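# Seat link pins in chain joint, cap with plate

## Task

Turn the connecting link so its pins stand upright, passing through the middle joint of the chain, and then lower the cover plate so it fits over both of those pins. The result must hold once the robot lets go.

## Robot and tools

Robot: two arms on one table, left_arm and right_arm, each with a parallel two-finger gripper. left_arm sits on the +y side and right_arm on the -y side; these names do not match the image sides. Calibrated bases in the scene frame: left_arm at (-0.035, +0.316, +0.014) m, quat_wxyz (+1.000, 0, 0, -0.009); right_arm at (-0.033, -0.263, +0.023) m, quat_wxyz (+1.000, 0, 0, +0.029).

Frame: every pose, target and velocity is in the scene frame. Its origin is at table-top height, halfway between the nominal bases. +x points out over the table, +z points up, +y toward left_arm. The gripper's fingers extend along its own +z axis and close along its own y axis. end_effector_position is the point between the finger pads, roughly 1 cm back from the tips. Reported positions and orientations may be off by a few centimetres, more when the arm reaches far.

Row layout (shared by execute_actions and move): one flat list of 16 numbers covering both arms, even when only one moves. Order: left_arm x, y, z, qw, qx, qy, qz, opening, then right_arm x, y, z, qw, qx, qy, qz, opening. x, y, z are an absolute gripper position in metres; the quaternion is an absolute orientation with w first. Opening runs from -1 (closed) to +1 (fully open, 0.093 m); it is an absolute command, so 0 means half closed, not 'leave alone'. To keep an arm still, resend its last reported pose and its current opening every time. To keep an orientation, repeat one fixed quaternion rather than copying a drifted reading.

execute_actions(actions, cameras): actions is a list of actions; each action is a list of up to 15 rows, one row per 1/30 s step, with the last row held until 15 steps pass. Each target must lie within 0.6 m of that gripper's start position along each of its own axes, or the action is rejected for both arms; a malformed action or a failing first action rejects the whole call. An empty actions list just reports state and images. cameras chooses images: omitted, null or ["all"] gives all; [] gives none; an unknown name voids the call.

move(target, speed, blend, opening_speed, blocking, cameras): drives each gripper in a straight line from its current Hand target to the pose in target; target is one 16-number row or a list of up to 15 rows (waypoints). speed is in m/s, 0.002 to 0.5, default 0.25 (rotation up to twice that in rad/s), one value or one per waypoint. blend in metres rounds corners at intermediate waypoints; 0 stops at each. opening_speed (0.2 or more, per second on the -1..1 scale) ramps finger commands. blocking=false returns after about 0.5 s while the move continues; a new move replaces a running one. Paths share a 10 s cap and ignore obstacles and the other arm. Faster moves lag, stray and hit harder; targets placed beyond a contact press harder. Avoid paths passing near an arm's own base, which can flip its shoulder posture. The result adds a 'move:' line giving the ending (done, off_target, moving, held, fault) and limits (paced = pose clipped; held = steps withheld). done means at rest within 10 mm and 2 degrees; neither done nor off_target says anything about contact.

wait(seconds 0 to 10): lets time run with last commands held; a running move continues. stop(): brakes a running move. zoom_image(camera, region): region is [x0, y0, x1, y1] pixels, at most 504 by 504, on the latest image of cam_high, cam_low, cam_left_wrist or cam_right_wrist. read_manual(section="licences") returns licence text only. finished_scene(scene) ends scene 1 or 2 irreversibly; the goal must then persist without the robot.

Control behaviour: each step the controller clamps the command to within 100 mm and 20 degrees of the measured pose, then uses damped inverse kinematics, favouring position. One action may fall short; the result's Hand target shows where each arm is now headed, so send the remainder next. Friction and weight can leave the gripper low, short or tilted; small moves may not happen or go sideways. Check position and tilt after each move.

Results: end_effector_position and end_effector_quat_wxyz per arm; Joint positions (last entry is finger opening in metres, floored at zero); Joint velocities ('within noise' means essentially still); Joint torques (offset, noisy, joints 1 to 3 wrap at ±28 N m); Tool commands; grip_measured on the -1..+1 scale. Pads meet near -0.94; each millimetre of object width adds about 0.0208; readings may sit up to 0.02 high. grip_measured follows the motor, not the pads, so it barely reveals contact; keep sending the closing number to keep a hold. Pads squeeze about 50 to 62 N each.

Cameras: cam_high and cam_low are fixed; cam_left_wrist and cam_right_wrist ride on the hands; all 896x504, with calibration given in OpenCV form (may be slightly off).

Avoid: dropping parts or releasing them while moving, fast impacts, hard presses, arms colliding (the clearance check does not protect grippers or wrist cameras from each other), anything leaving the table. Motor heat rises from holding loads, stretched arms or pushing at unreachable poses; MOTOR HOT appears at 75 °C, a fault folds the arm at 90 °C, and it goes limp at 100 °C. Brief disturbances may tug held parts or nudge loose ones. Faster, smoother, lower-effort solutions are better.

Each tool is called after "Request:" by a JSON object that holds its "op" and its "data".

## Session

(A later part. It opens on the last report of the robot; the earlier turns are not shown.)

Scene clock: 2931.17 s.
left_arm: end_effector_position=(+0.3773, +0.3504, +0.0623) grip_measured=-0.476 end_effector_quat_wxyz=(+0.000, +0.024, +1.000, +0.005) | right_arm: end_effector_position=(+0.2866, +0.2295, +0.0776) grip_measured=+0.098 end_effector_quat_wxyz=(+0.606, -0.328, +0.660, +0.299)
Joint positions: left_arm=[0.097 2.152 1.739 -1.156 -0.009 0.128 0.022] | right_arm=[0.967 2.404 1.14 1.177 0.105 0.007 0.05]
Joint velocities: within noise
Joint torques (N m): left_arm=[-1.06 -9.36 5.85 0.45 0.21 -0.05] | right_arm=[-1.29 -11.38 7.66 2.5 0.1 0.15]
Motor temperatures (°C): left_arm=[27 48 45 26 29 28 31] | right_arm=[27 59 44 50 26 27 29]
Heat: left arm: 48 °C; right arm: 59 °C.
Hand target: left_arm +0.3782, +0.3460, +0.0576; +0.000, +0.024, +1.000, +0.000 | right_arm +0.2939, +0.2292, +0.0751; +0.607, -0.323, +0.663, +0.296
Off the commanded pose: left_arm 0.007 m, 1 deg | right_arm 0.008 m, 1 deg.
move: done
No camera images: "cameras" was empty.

Request:
{"op": "move", "data": {"target": [0.3783, 0.3460, 0.0550, 0, 0.0245, 0.9997, 0, -0.95, 0.294, 0.2295, 0.075, 0.6072, -0.3232, 0.6627, 0.2962, 0.1], "speed": 0.02, "cameras": []}}

Request:
{"op": "move", "data": {"target": [0.3783, 0.3452, 0.0550, 0, 0.0245, 0.9997, 0, -0.95, 0.294, 0.2295, 0.075, 0.6072, -0.3232, 0.6627, 0.2962, 0.1], "speed": 0.02, "cameras": ["cam_low","cam_left_wrist","cam_right_wrist"]}}

Request:
{"op": "zoom_image", "data": {"camera": "cam_right_wrist", "region": [380, 190, 480, 270]}}

Request:
{"op": "zoom_image", "data": {"camera": "cam_left_wrist", "region": [420, 360, 495, 420]}}

Request:
{"op": "zoom_image", "data": {"camera": "cam_low", "region": [630, 265, 665, 285]}}

Scene clock: 2947.57 s.
left_arm: end_effector_position=(+0.3772, +0.3504, +0.0602) grip_measured=-0.476 end_effector_quat_wxyz=(+0.001, +0.024, +1.000, +0.005) | right_arm: end_effector_position=(+0.2866, +0.2295, +0.0776) grip_measured=+0.098 end_effector_quat_wxyz=(+0.606, -0.328, +0.660, +0.299)
Joint positions: left_arm=[0.097 2.152 1.73 -1.146 -0.009 0.128 0.022] | right_arm=[0.967 2.404 1.14 1.177 0.105 0.007 0.05]
Joint velocities: within noise
Joint torques (N m): left_arm=[-1.03 -9.22 5.9 0.48 0.2 -0.05] | right_arm=[-1.33 -11.47 7.86 2.51 0.1 0.11]
Motor temperatures (°C): left_arm=[27 48 44 26 29 28 31] | right_arm=[27 59 44 50 26 27 29]
Heat: left arm: 48 °C; right arm: 59 °C.
Hand target: left_arm +0.3782, +0.3460, +0.0551; +0.000, +0.024, +1.000, +0.000 | right_arm +0.2939, +0.2292, +0.0751; +0.607, -0.323, +0.663, +0.296
Off the commanded pose: left_arm 0.007 m, 1 deg | right_arm 0.008 m, 1 deg.
move: done
No camera images: "cameras" was empty.

Scene clock: 2948.27 s.
left_arm: end_effector_position=(+0.3773, +0.3494, +0.0601) grip_measured=-0.476 end_effector_quat_wxyz=(+0.001, +0.025, +1.000, +0.005) | right_arm: end_effector_position=(+0.2866, +0.2295, +0.0776) grip_measured=+0.098 end_effector_quat_wxyz=(+0.606, -0.328, +0.660, +0.299)
Joint positions: left_arm=[0.095 2.152 1.73 -1.146 -0.009 0.127 0.022] | right_arm=[0.967 2.404 1.14 1.177 0.105 0.007 0.05]
Joint velocities: within noise
Joint torques (N m): left_arm=[-0.98 -9.25 5.89 0.44 0.19 -0.07] | right_arm=[-1.17 -11.33 7.94 2.49 0.12 0.11]
Motor temperatures (°C): left_arm=[27 48 44 26 29 28 31] | right_arm=[27 59 44 50 26 27 29]
Heat: left arm: 48 °C; right arm: 59 °C.
Hand target: left_arm +0.3783, +0.3452, +0.0552; +0.000, +0.024, +1.000, +0.000 | right_arm +0.2939, +0.2292, +0.0751; +0.607, -0.323, +0.663, +0.296
Off the commanded pose: left_arm 0.007 m, 1 deg | right_arm 0.008 m, 1 deg.
move: done
camera_calibration:
cam_left_wrist: T_world_to_cam=[[-0.0715743, -0.997413, -0.00670986, 0.376934], [-0.899907, 0.0616732, 0.431699, 0.332579], [-0.430168, 0.0369368, -0.901993, 0.279139], [0, 0, 0, 1]] pos_world=[0.446346, 0.345137, 0.110736]
cam_right_wrist: T_world_to_cam=[[0.79549, -0.605179, 0.030879, -0.0936794], [-0.308268, -0.448029, -0.83919, 0.290688], [0.521695, 0.658049, -0.542961, -0.173674], [0, 0, 0, 1]] pos_world=[0.254736, 0.18783, 0.152537]
Images, in order (width x height): cam_low 896x504, cam_left_wrist 896x504, cam_right_wrist 896x504.

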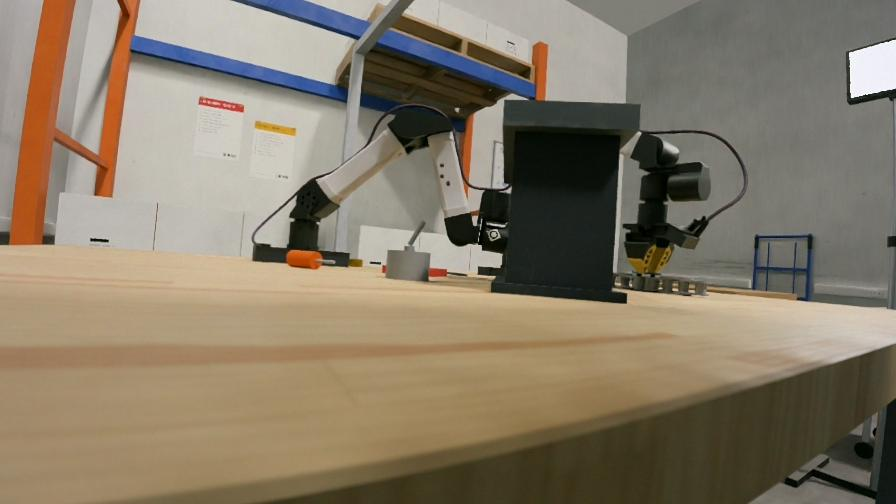

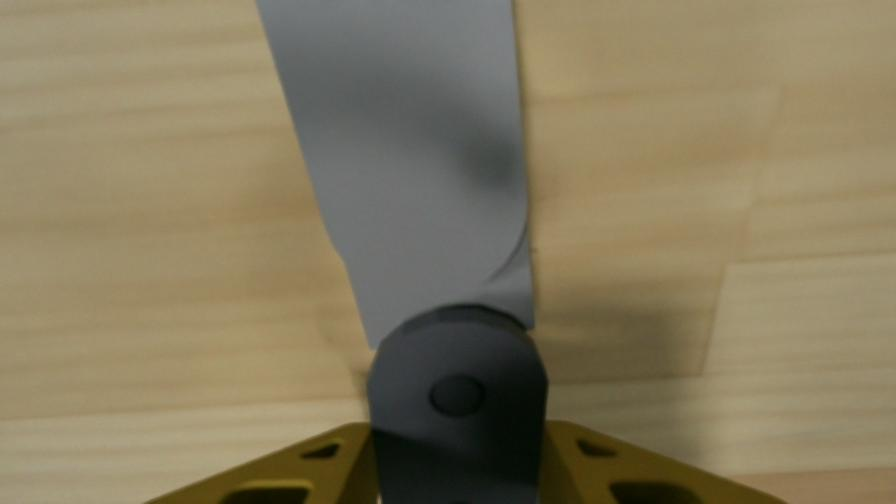

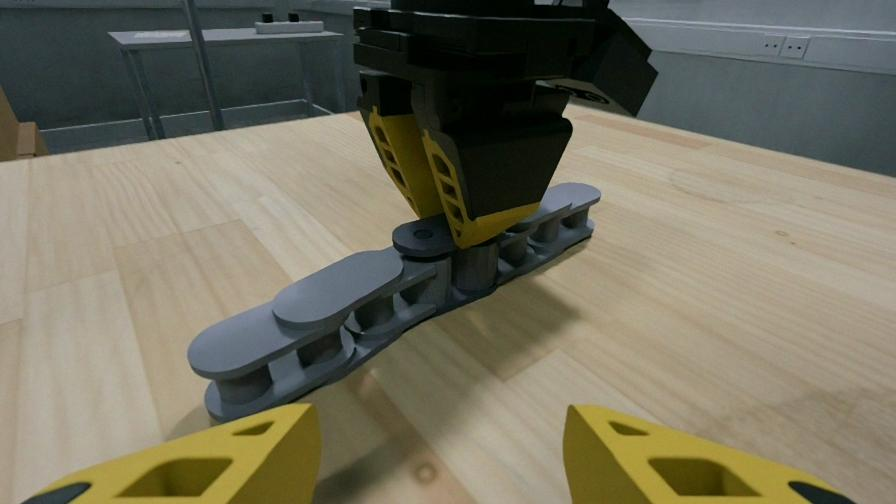

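Scaled by 5.040 from the camera's 896x504 image, which has a finer 1280x720 frame.

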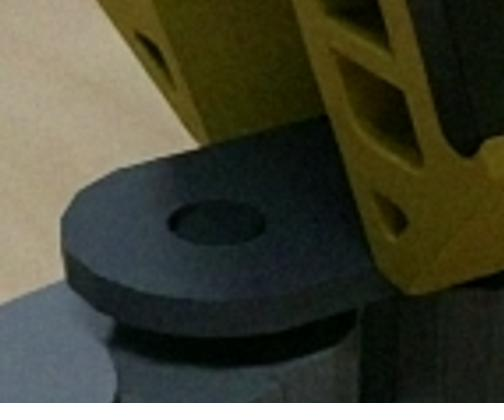

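Scaled by 6.720 from the camera's 896x504 image, which has a finer 1280x720 frame.

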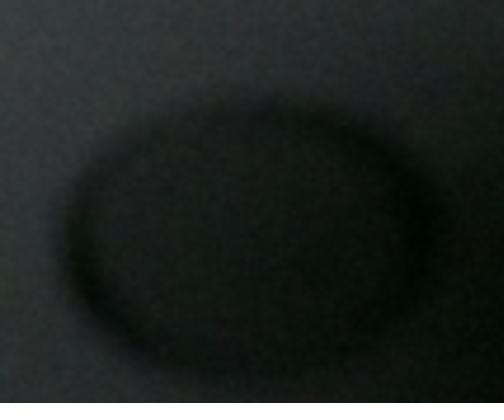

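Scaled by 14.400 from the camera's 896x504 image, which has a finer 1280x720 frame.

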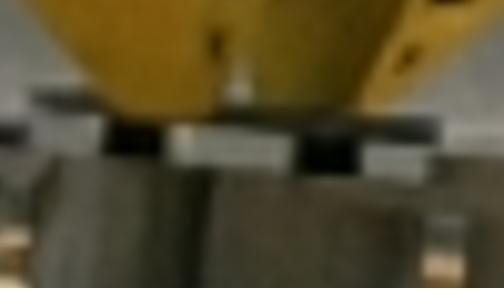

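Request:
{"op": "move", "data": {"target": [0.3783, 0.3462, 0.0520, 0, 0.0245, 0.9997, 0, -0.95, 0.294, 0.2295, 0.075, 0.6072, -0.3232, 0.6627, 0.2962, 0.1], "speed": 0.02, "cameras": []}}

Request:
{"op": "move", "data": {"target": [0.3783, 0.3462, 0.0490, 0, 0.0245, 0.9997, 0, -0.95, 0.294, 0.2295, 0.075, 0.6072, -0.3232, 0.6627, 0.2962, 0.1], "speed": 0.02, "cameras": ["cam_low","cam_left_wrist","cam_right_wrist"]}}

Request:
{"op": "zoom_image", "data": {"camera": "cam_right_wrist", "region": [380, 190, 480, 270]}}

Request:
{"op": "zoom_image", "data": {"camera": "cam_low", "region": [630, 265, 665, 285]}}

Scene clock: 2963.73 s.
left_arm: end_effector_position=(+0.3774, +0.3494, +0.0561) grip_measured=-0.476 end_effector_quat_wxyz=(+0.000, +0.025, +1.000, +0.005) | right_arm: end_effector_position=(+0.2866, +0.2295, +0.0776) grip_measured=+0.098 end_effector_quat_wxyz=(+0.606, -0.328, +0.660, +0.299)
Joint positions: left_arm=[0.095 2.157 1.722 -1.135 -0.009 0.127 0.022] | right_arm=[0.967 2.404 1.14 1.177 0.105 0.007 0.05]
Joint velocities: within noise
Joint torques (N m): left_arm=[-0.73 -9.42 5.89 0.43 0.21 -0.04] | right_arm=[-1.29 -11.22 7.94 2.47 0.12 0.12]
Motor temperatures (°C): left_arm=[27 48 44 26 29 28 31] | right_arm=[27 59 44 50 26 27 29]
Heat: left arm: 48 °C; right arm: 59 °C.
Hand target: left_arm +0.3783, +0.3462, +0.0520; +0.000, +0.024, +1.000, +0.000 | right_arm +0.2939, +0.2292, +0.0751; +0.607, -0.323, +0.663, +0.296
Off the commanded pose: left_arm 0.005 m, 1 deg | right_arm 0.008 m, 1 deg.
move: done
No camera images: "cameras" was empty.

Scene clock: 2964.43 s.
left_arm: end_effector_position=(+0.3774, +0.3494, +0.0547) grip_measured=-0.476 end_effector_quat_wxyz=(+0.001, +0.025, +1.000, +0.005) | right_arm: end_effector_position=(+0.2866, +0.2295, +0.0776) grip_measured=+0.098 end_effector_quat_wxyz=(+0.606, -0.328, +0.660, +0.299)
Joint positions: left_arm=[0.095 2.157 1.716 -1.128 -0.009 0.127 0.022] | right_arm=[0.967 2.404 1.14 1.177 0.105 0.007 0.05]
Joint velocities: within noise
Joint torques (N m): left_arm=[-0.73 -9.28 5.71 0.47 0.21 -0.04] | right_arm=[-1.02 -11.41 7.9 2.46 0.12 0.16]
Motor temperatures (°C): left_arm=[27 48 44 26 29 28 31] | right_arm=[27 59 44 50 26 27 29]
Heat: left arm: 48 °C; right arm: 59 °C.
Hand target: left_arm +0.3782, +0.3462, +0.0491; +0.000, +0.024, +1.000, +0.000 | right_arm +0.2939, +0.2292, +0.0751; +0.607, -0.323, +0.663, +0.296
Off the commanded pose: left_arm 0.007 m, 1 deg | right_arm 0.008 m, 1 deg.
move: done
camera_calibration:
cam_left_wrist: T_world_to_cam=[[-0.0715794, -0.997413, -0.00659679, 0.376908], [-0.899578, 0.0616986, 0.43238, 0.334828], [-0.430854, 0.0368838, -0.901668, 0.274563], [0, 0, 0, 1]] pos_world=[0.446479, 0.345147, 0.105278]
cam_right_wrist: T_world_to_cam=[[0.79549, -0.605179, 0.030879, -0.0936794], [-0.308268, -0.448029, -0.83919, 0.290688], [0.521695, 0.658049, -0.542961, -0.173674], [0, 0, 0, 1]] pos_world=[0.254736, 0.18783, 0.152537]
Images, in order (width x height): cam_low 896x504, cam_left_wrist 896x504, cam_right_wrist 896x504.

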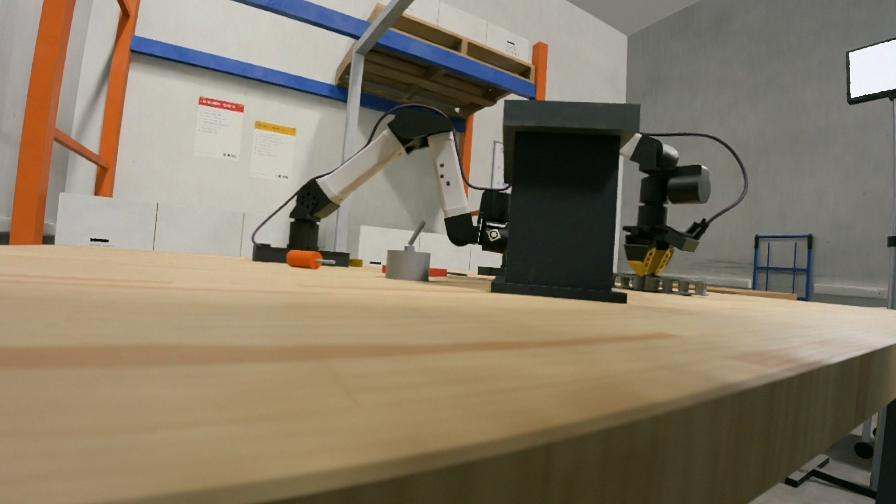

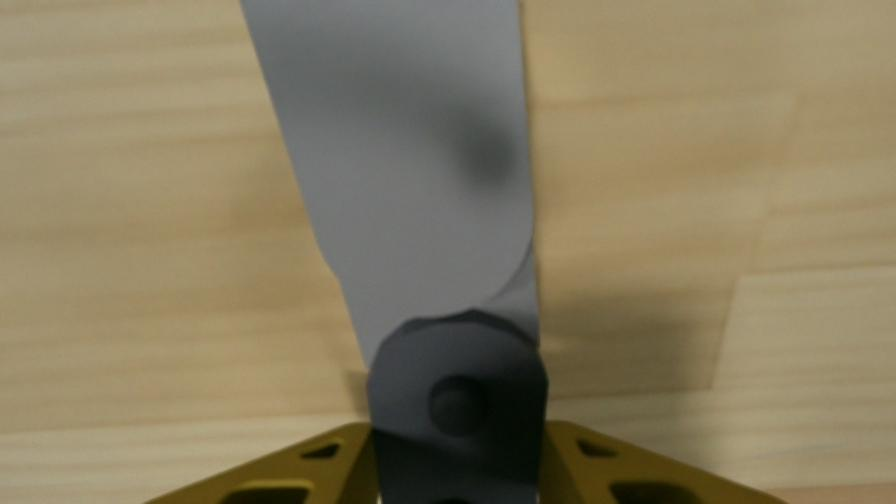

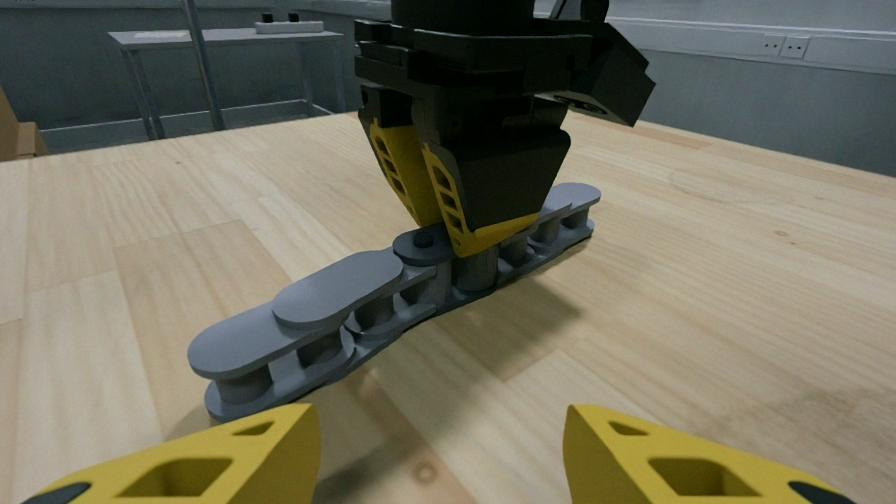

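Scaled by 5.040 from the camera's 896x504 image, which has a finer 1280x720 frame.

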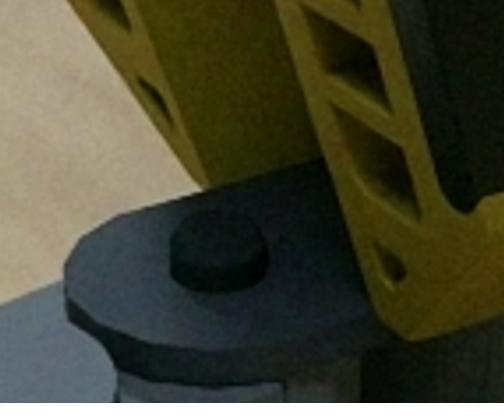

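Scaled by 14.400 from the camera's 896x504 image, which has a finer 1280x720 frame.

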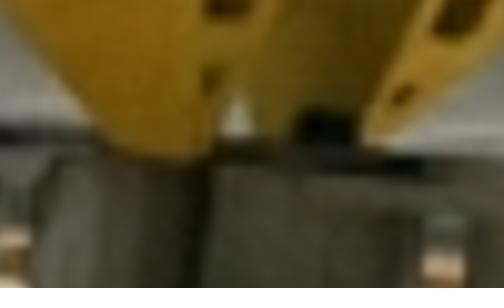

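Request:
{"op": "move", "data": {"target": [0.3783, 0.3462, 0.0465, 0, 0.0245, 0.9997, 0, -0.95, 0.294, 0.2295, 0.075, 0.6072, -0.3232, 0.6627, 0.2962, 0.1], "speed": 0.02, "cameras": ["cam_low","cam_left_wrist","cam_right_wrist"]}}

Request:
{"op": "zoom_image", "data": {"camera": "cam_right_wrist", "region": [380, 200, 520, 310]}}

Request:
{"op": "zoom_image", "data": {"camera": "cam_low", "region": [630, 265, 665, 285]}}

Scene clock: 2971.07 s.
left_arm: end_effector_position=(+0.3774, +0.3494, +0.0542) grip_measured=-0.476 end_effector_quat_wxyz=(+0.001, +0.025, +1.000, +0.005) | right_arm: end_effector_position=(+0.2866, +0.2295, +0.0776) grip_measured=+0.098 end_effector_quat_wxyz=(+0.606, -0.328, +0.660, +0.299)
Joint positions: left_arm=[0.095 2.157 1.714 -1.125 -0.009 0.127 0.022] | right_arm=[0.967 2.404 1.14 1.177 0.105 0.007 0.05]
Joint velocities: within noise
Joint torques (N m): left_arm=[-0.76 -9.05 5.3 0.53 0.2 -0.04] | right_arm=[-1.21 -11.29 7.94 2.47 0.14 0.14]
Motor temperatures (°C): left_arm=[27 48 44 26 29 28 31] | right_arm=[27 59 44 50 26 27 29]
Heat: left arm: 48 °C; right arm: 59 °C.
Hand target: left_arm +0.3782, +0.3463, +0.0467; +0.000, +0.024, +1.000, +0.000 | right_arm +0.2939, +0.2292, +0.0751; +0.607, -0.323, +0.663, +0.296
Off the commanded pose: left_arm 0.008 m, 1 deg | right_arm 0.008 m, 1 deg.
move: done
camera_calibration:
cam_left_wrist: T_world_to_cam=[[-0.0715777, -0.997415, -0.00627607, 0.376823], [-0.899755, 0.0618511, 0.431989, 0.335071], [-0.430485, 0.0365677, -0.901857, 0.274121], [0, 0, 0, 1]] pos_world=[0.446459, 0.345101, 0.104836]
cam_right_wrist: T_world_to_cam=[[0.79549, -0.605179, 0.030879, -0.0936794], [-0.308268, -0.448029, -0.83919, 0.290688], [0.521695, 0.658049, -0.542961, -0.173674], [0, 0, 0, 1]] pos_world=[0.254736, 0.18783, 0.152537]
Images, in order (width x height): cam_low 896x504, cam_left_wrist 896x504, cam_right_wrist 896x504.

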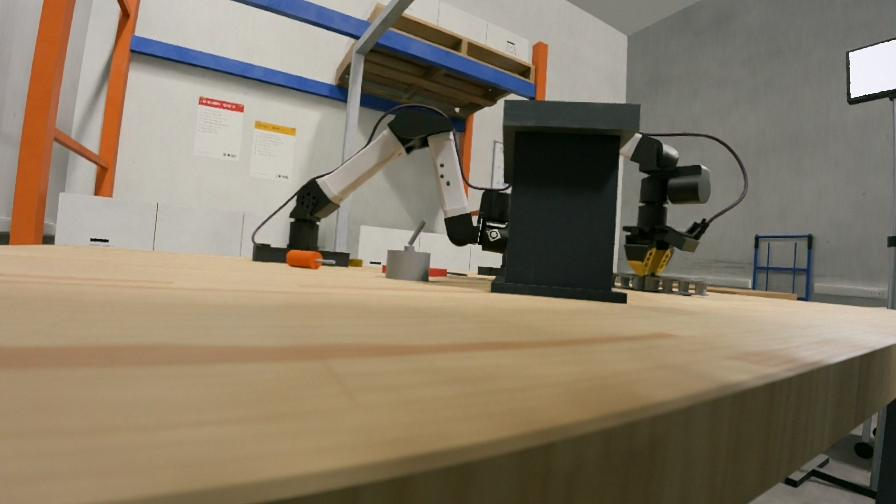

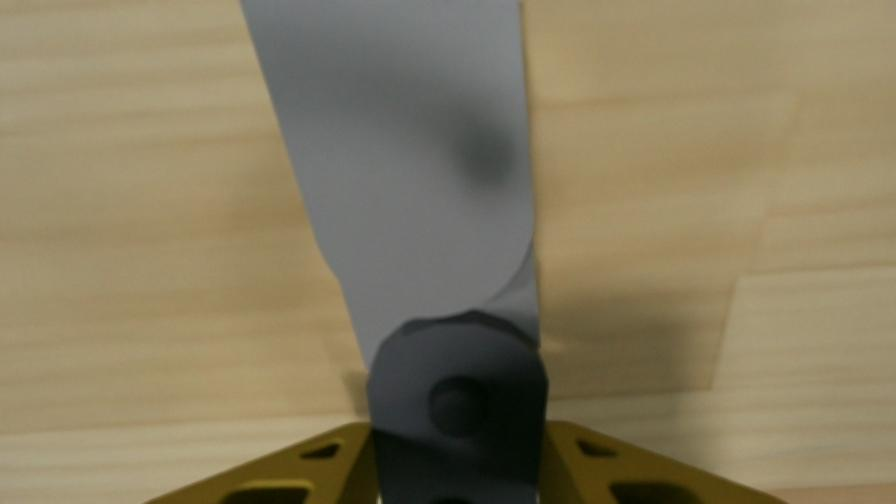

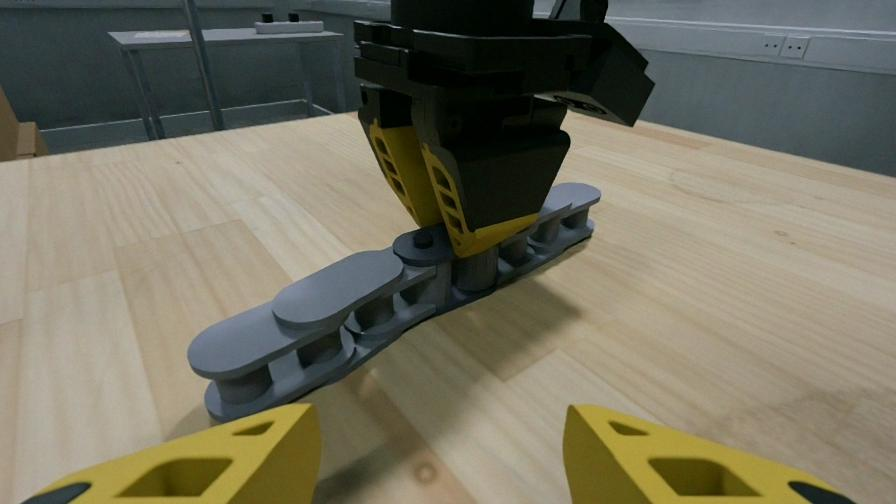

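Scaled by 3.600 from the camera's 896x504 image, which has a finer 1280x720 frame.

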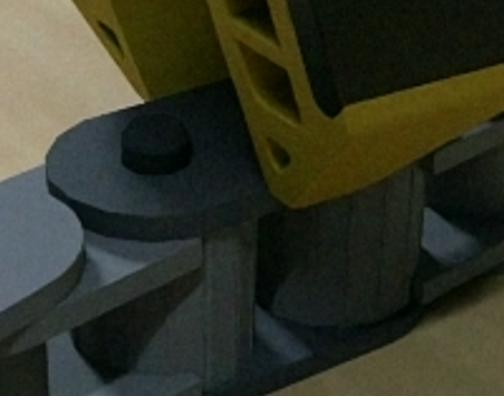

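Scaled by 14.400 from the camera's 896x504 image, which has a finer 1280x720 frame.

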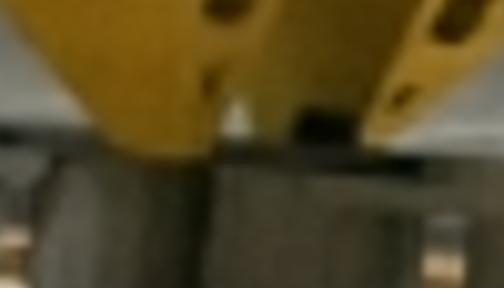

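Request:
{"op": "move", "data": {"target": [[0.3783, 0.3462, 0.0490, 0, 0.0245, 0.9997, 0, -0.95, 0.294, 0.2295, 0.075, 0.6072, -0.3232, 0.6627, 0.2962, 0.1]], "speed": 0.02, "cameras": []}}

Request:
{"op": "move", "data": {"target": [[0.3783, 0.3462, 0.0490, 0, 0.0245, 0.9997, 0, -0.25, 0.294, 0.2295, 0.075, 0.6072, -0.3232, 0.6627, 0.2962, 0.1]], "speed": 0.02, "opening_speed": 0.5, "cameras": ["cam_right_wrist","cam_low"]}}

Scene clock: 2981.60 s.
left_arm: end_effector_position=(+0.3773, +0.3494, +0.0541) grip_measured=-0.476 end_effector_quat_wxyz=(+0.001, +0.025, +1.000, +0.005) | right_arm: end_effector_position=(+0.2866, +0.2295, +0.0776) grip_measured=+0.098 end_effector_quat_wxyz=(+0.606, -0.328, +0.660, +0.299)
Joint positions: left_arm=[0.095 2.157 1.714 -1.125 -0.009 0.127 0.022] | right_arm=[0.967 2.404 1.14 1.177 0.105 0.007 0.05]
Joint velocities: within noise
Joint torques (N m): left_arm=[-0.73 -9.24 5.87 0.45 0.18 -0.03] | right_arm=[-1.11 -11.38 7.9 2.5 0.1 0.16]
Motor temperatures (°C): left_arm=[27 47 44 26 29 28 31] | right_arm=[27 60 44 50 26 27 29]
Heat: left arm: 47 °C; right arm: 60 °C.
Hand target: left_arm +0.3782, +0.3462, +0.0490; +0.000, +0.024, +1.000, +0.000 | right_arm +0.2939, +0.2292, +0.0751; +0.607, -0.323, +0.663, +0.296
Off the commanded pose: left_arm 0.006 m, 1 deg | right_arm 0.008 m, 1 deg.
move: done
No camera images: "cameras" was empty.

Scene clock: 2983.20 s.
left_arm: end_effector_position=(+0.3776, +0.3493, +0.0535) grip_measured=-0.252 end_effector_quat_wxyz=(+0.001, +0.025, +1.000, +0.004) | right_arm: end_effector_position=(+0.2866, +0.2295, +0.0776) grip_measured=+0.098 end_effector_quat_wxyz=(+0.606, -0.328, +0.660, +0.299)
Joint positions: left_arm=[0.095 2.159 1.714 -1.124 -0.009 0.127 0.033] | right_arm=[0.967 2.404 1.14 1.177 0.105 0.007 0.05]
Joint velocities: within noise
Joint torques (N m): left_arm=[-0.7 -9.36 5.89 0.42 0.19 -0.04] | right_arm=[-1.21 -11.21 7.87 2.48 0.15 0.18]
Motor temperatures (°C): left_arm=[27 47 44 26 29 28 31] | right_arm=[27 60 44 50 26 27 29]
Heat: left arm: 47 °C; right arm: 60 °C.
Hand target: left_arm +0.3782, +0.3462, +0.0490; +0.000, +0.024, +1.000, +0.000 | right_arm +0.2939, +0.2292, +0.0751; +0.607, -0.323, +0.663, +0.296
Off the commanded pose: left_arm 0.006 m, 1 deg | right_arm 0.008 m, 1 deg.
move: done
camera_calibration:
cam_right_wrist: T_world_to_cam=[[0.79549, -0.605179, 0.030879, -0.0936794], [-0.308268, -0.448029, -0.83919, 0.290688], [0.521695, 0.658049, -0.542961, -0.173674], [0, 0, 0, 1]] pos_world=[0.254736, 0.18783, 0.152537]
Images, in order (width x height): cam_low 896x504, cam_right_wrist 896x504.

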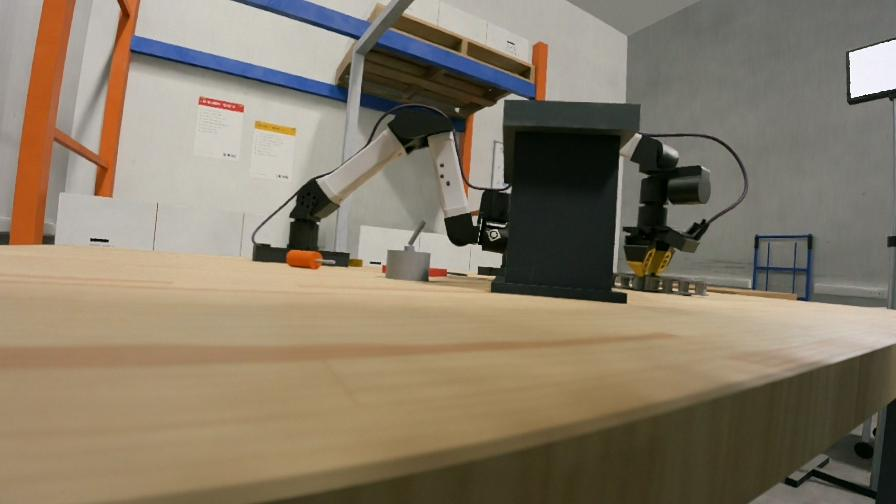

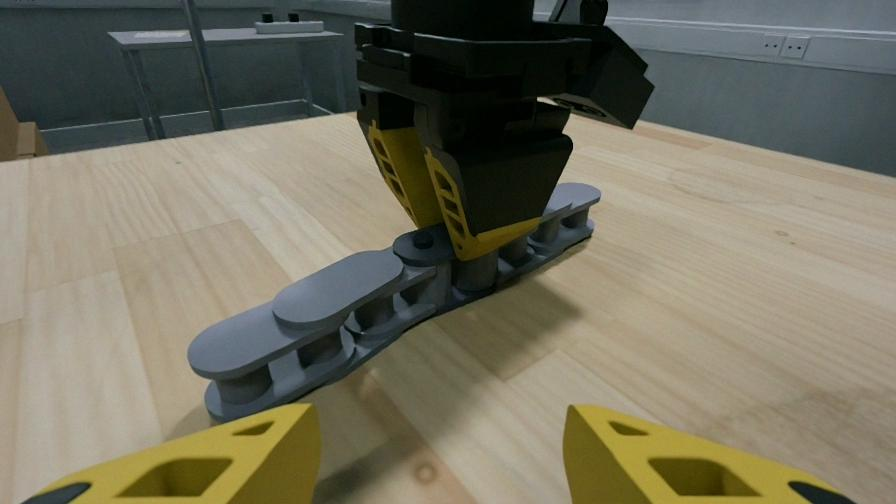

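Request:
{"op": "zoom_image", "data": {"camera": "cam_right_wrist", "region": [380, 190, 520, 300]}}

Request:
{"op": "move", "data": {"target": [0.3783, 0.3462, 0.0700, 0, 0.0245, 0.9997, 0, -0.25, 0.294, 0.2295, 0.075, 0.6072, -0.3232, 0.6627, 0.2962, 0.1], "speed": 0.04}}

Request:
{"op": "zoom_image", "data": {"camera": "cam_right_wrist", "region": [380, 190, 520, 300]}}

Request:
{"op": "zoom_image", "data": {"camera": "cam_low", "region": [620, 255, 675, 295]}}

Scaled by 3.600 from the camera's 896x504 image, which has a finer 1280x720 frame.

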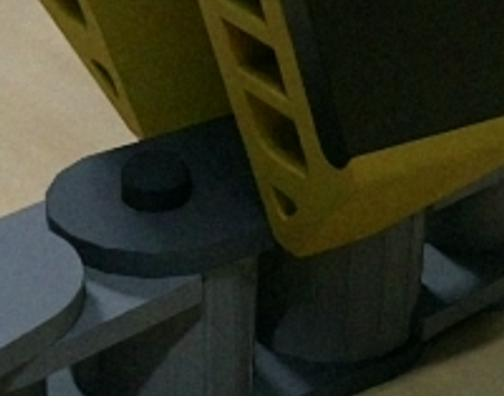

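Scene clock: 2992.57 s.
left_arm: end_effector_position=(+0.3732, +0.3490, +0.0608) grip_measured=-0.252 end_effector_quat_wxyz=(-0.011, +0.025, +1.000, +0.003) | right_arm: end_effector_position=(+0.2866, +0.2295, +0.0776) grip_measured=+0.098 end_effector_quat_wxyz=(+0.606, -0.328, +0.660, +0.299)
Joint positions: left_arm=[0.095 2.159 1.743 -1.177 -0.009 0.127 0.033] | right_arm=[0.967 2.404 1.14 1.177 0.105 0.007 0.05]
Joint velocities: within noise
Joint torques (N m): left_arm=[-0.81 -10.7 8.47 0.25 0.2 -0.04] | right_arm=[-1.09 -11.32 7.95 2.49 0.12 0.13]
Motor temperatures (°C): left_arm=[27 49 44 26 29 28 30] | right_arm=[27 60 44 50 26 27 29]
Heat: left arm: 49 °C; right arm: 60 °C.
Hand target: left_arm +0.3782, +0.3462, +0.0701; +0.000, +0.025, +1.000, +0.000 | right_arm +0.2939, +0.2292, +0.0751; +0.607, -0.323, +0.663, +0.296
Off the commanded pose: left_arm 0.011 m, 1 deg | right_arm 0.008 m, 1 deg.
move: off_target (left_arm)
camera_calibration:
cam_left_wrist: T_world_to_cam=[[-0.0716772, -0.997425, -0.00233558, 0.375981], [-0.889162, 0.0628358, 0.453258, 0.322884], [-0.451944, 0.0345649, -0.891377, 0.286395], [0, 0, 0, 1]] pos_world=[0.44348, 0.344825, 0.109814]
cam_right_wrist: T_world_to_cam=[[0.79549, -0.605179, 0.030879, -0.0936794], [-0.308268, -0.448029, -0.83919, 0.290688], [0.521695, 0.658049, -0.542961, -0.173674], [0, 0, 0, 1]] pos_world=[0.254736, 0.18783, 0.152537]

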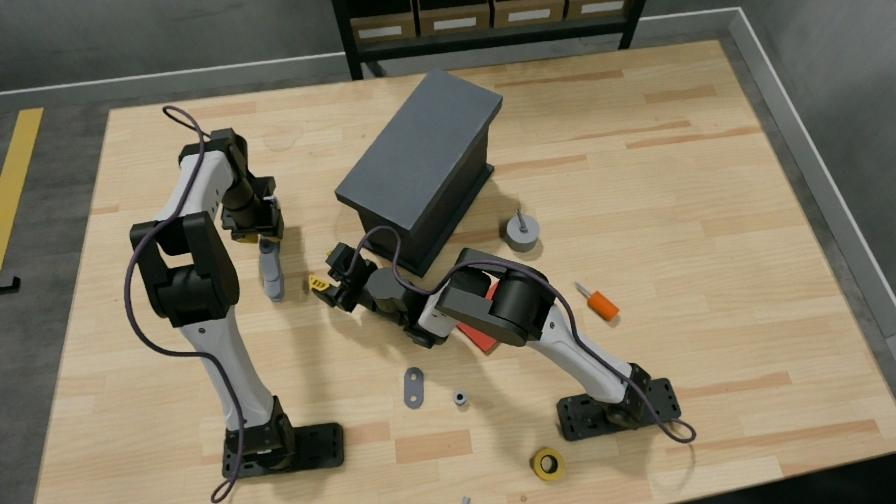

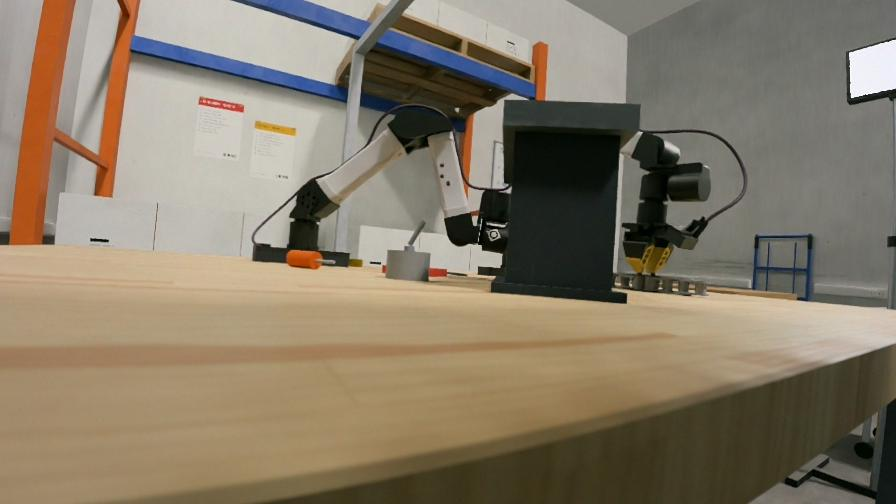

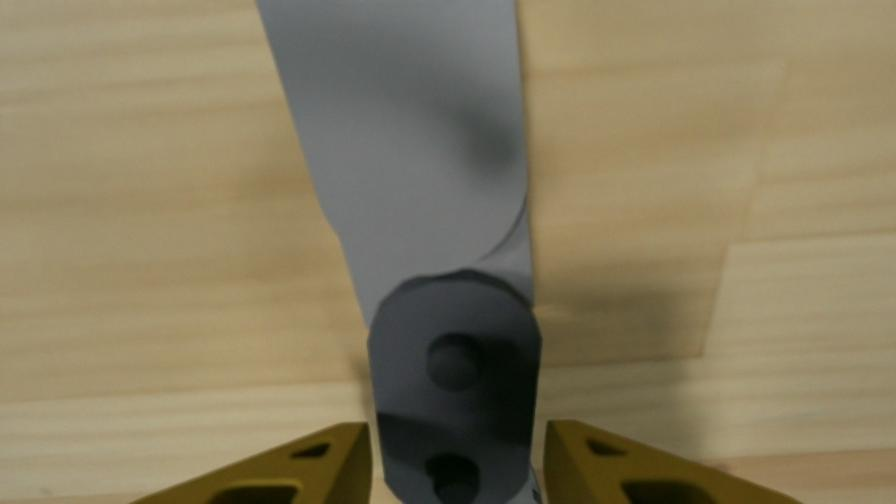

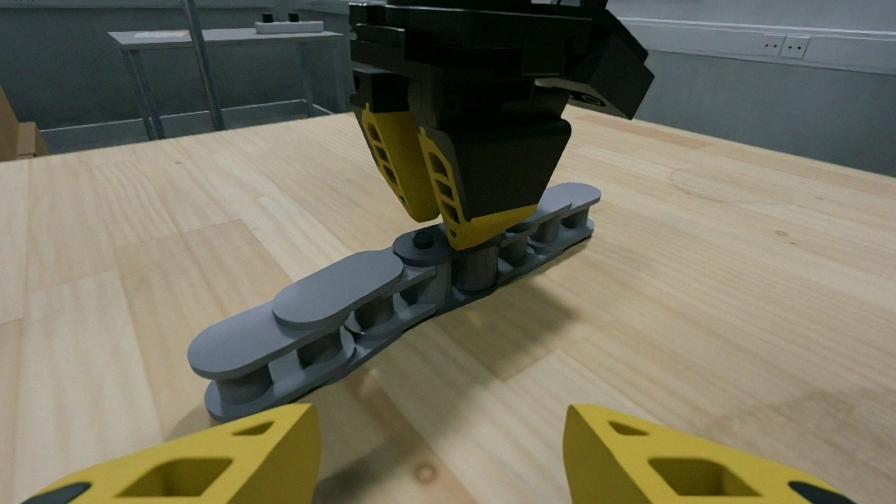

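Scaled by 3.600 from the camera's 896x504 image, which has a finer 1280x720 frame.

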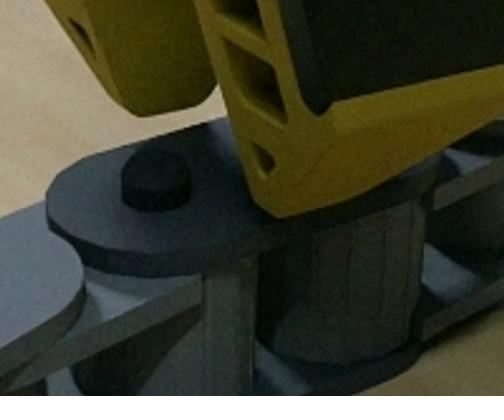

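Scaled by 9.164 from the camera's 896x504 image, which has a finer 1280x720 frame.

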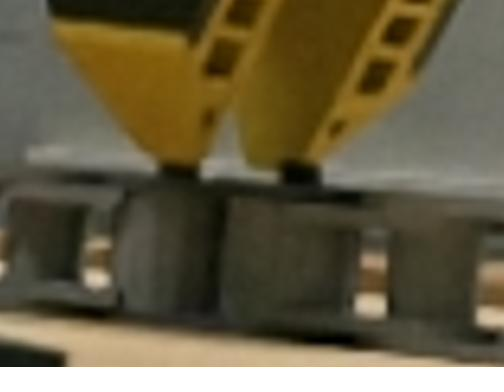

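Plate stays. Raise further.

Request:
{"op": "move", "data": {"target": [0.3700, 0.3462, 0.1400, 0, 0.0245, 0.9997, 0, -0.25, 0.294, 0.2295, 0.075, 0.6072, -0.3232, 0.6627, 0.2962, 0.1], "speed": 0.1}}

Request:
{"op": "zoom_image", "data": {"camera": "cam_right_wrist", "region": [370, 190, 530, 310]}}

Request:
{"op": "zoom_image", "data": {"camera": "cam_low", "region": [610, 245, 690, 305]}}

Request:
{"op": "zoom_image", "data": {"camera": "cam_left_wrist", "region": [350, 150, 600, 500]}}

Scene clock: 3006.57 s.
left_arm: end_effector_position=(+0.3671, +0.3485, +0.1235) grip_measured=-0.252 end_effector_quat_wxyz=(-0.020, +0.025, +0.999, +0.002) | right_arm: end_effector_position=(+0.2866, +0.2295, +0.0776) grip_measured=+0.098 end_effector_quat_wxyz=(+0.606, -0.328, +0.660, +0.299)
Joint positions: left_arm=[0.095 2.136 1.956 -1.431 -0.009 0.127 0.033] | right_arm=[0.967 2.404 1.14 1.177 0.105 0.007 0.05]
Joint velocities: within noise
Joint torques (N m): left_arm=[-0.59 -12.22 8.42 0.18 0.19 -0.02] | right_arm=[-1.21 -11.4 7.8 2.48 0.12 0.14]
Motor temperatures (°C): left_arm=[27 52 47 26 29 28 30] | right_arm=[27 60 43 50 26 27 29]
Heat: left arm: 52 °C; right arm: 60 °C.
Hand target: left_arm +0.3696, +0.3462, +0.1398; +0.000, +0.025, +1.000, +0.000 | right_arm +0.2939, +0.2292, +0.0751; +0.607, -0.323, +0.663, +0.296
Off the commanded pose: left_arm 0.017 m, 2 deg | right_arm 0.008 m, 1 deg.
move: off_target (left_arm)
camera_calibration:
cam_left_wrist: T_world_to_cam=[[-0.0716949, -0.997427, 0.000436859, 0.374873], [-0.880562, 0.0635004, 0.469658, 0.283601], [-0.468477, 0.0332874, -0.882848, 0.344934], [0, 0, 0, 1]] pos_world=[0.438198, 0.344417, 0.171166]
cam_right_wrist: T_world_to_cam=[[0.79549, -0.605179, 0.030879, -0.0936794], [-0.308268, -0.448029, -0.83919, 0.290688], [0.521695, 0.658049, -0.542961, -0.173674], [0, 0, 0, 1]] pos_world=[0.254736, 0.18783, 0.152537]

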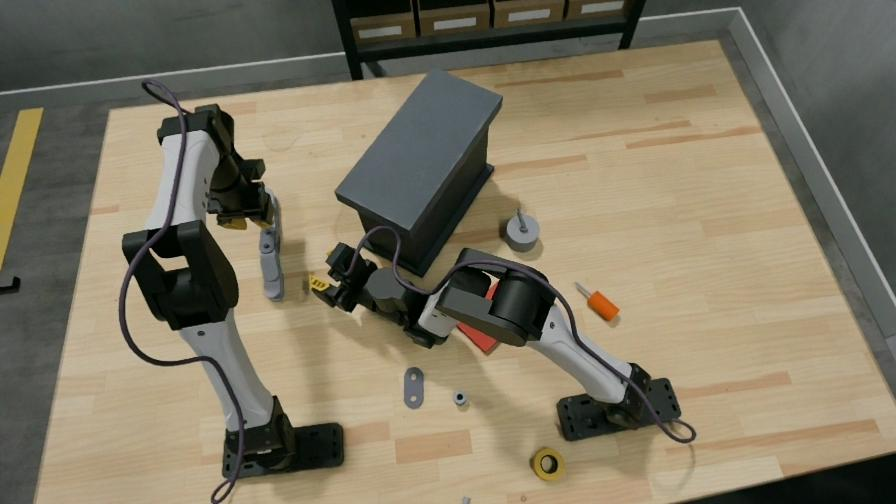

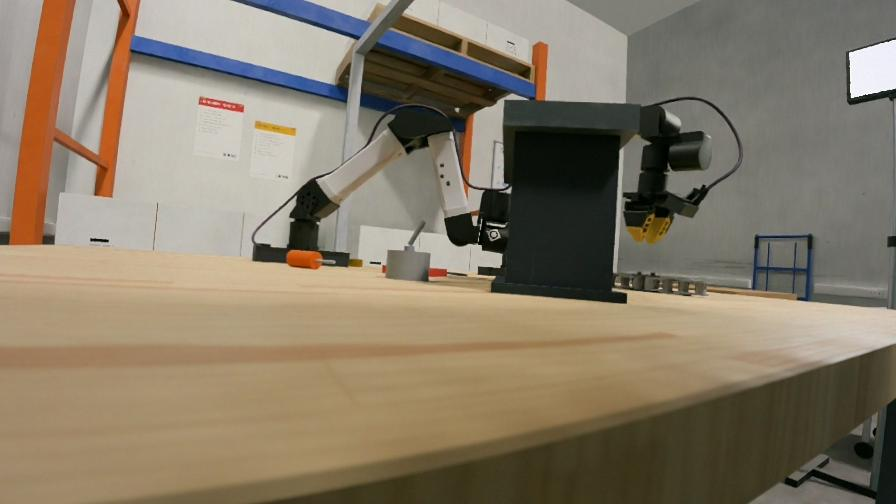

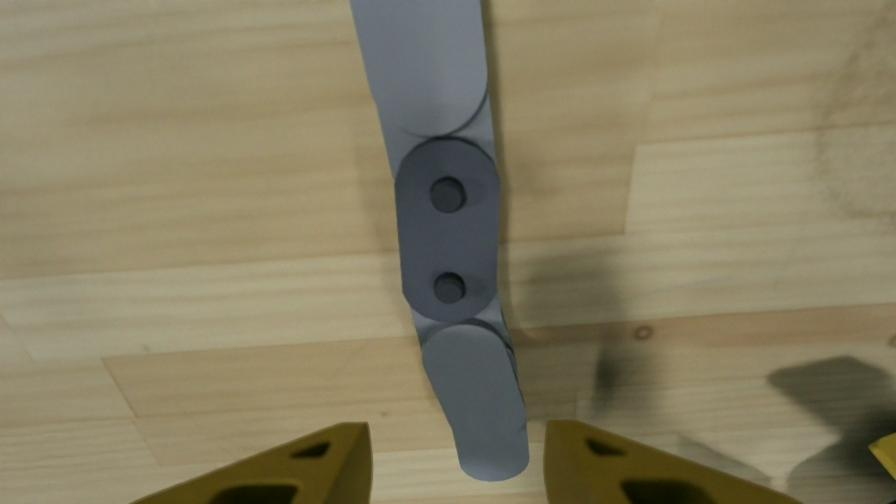

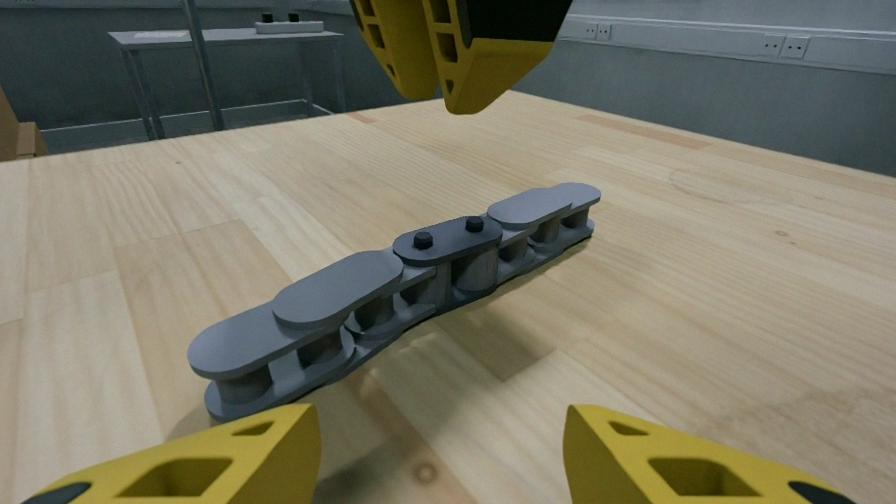

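Scaled by 3.150 from the camera's 896x504 image, which has a finer 1280x720 frame.

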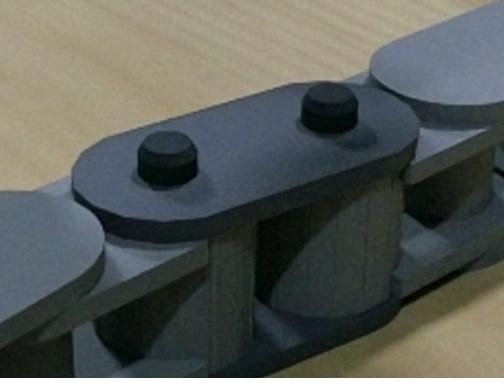

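Scaled by 6.300 from the camera's 896x504 image, which has a finer 1280x720 frame.

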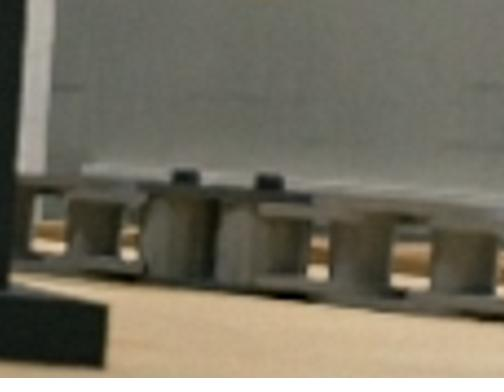

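Scaled by 1.440 from the camera's 896x504 image, which has a finer 1280x720 frame.

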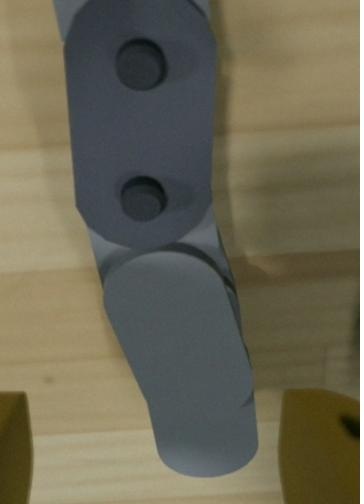

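Request:
{"op": "finished_scene", "data": {"scene": 2}}

The scene is finished: the task was done.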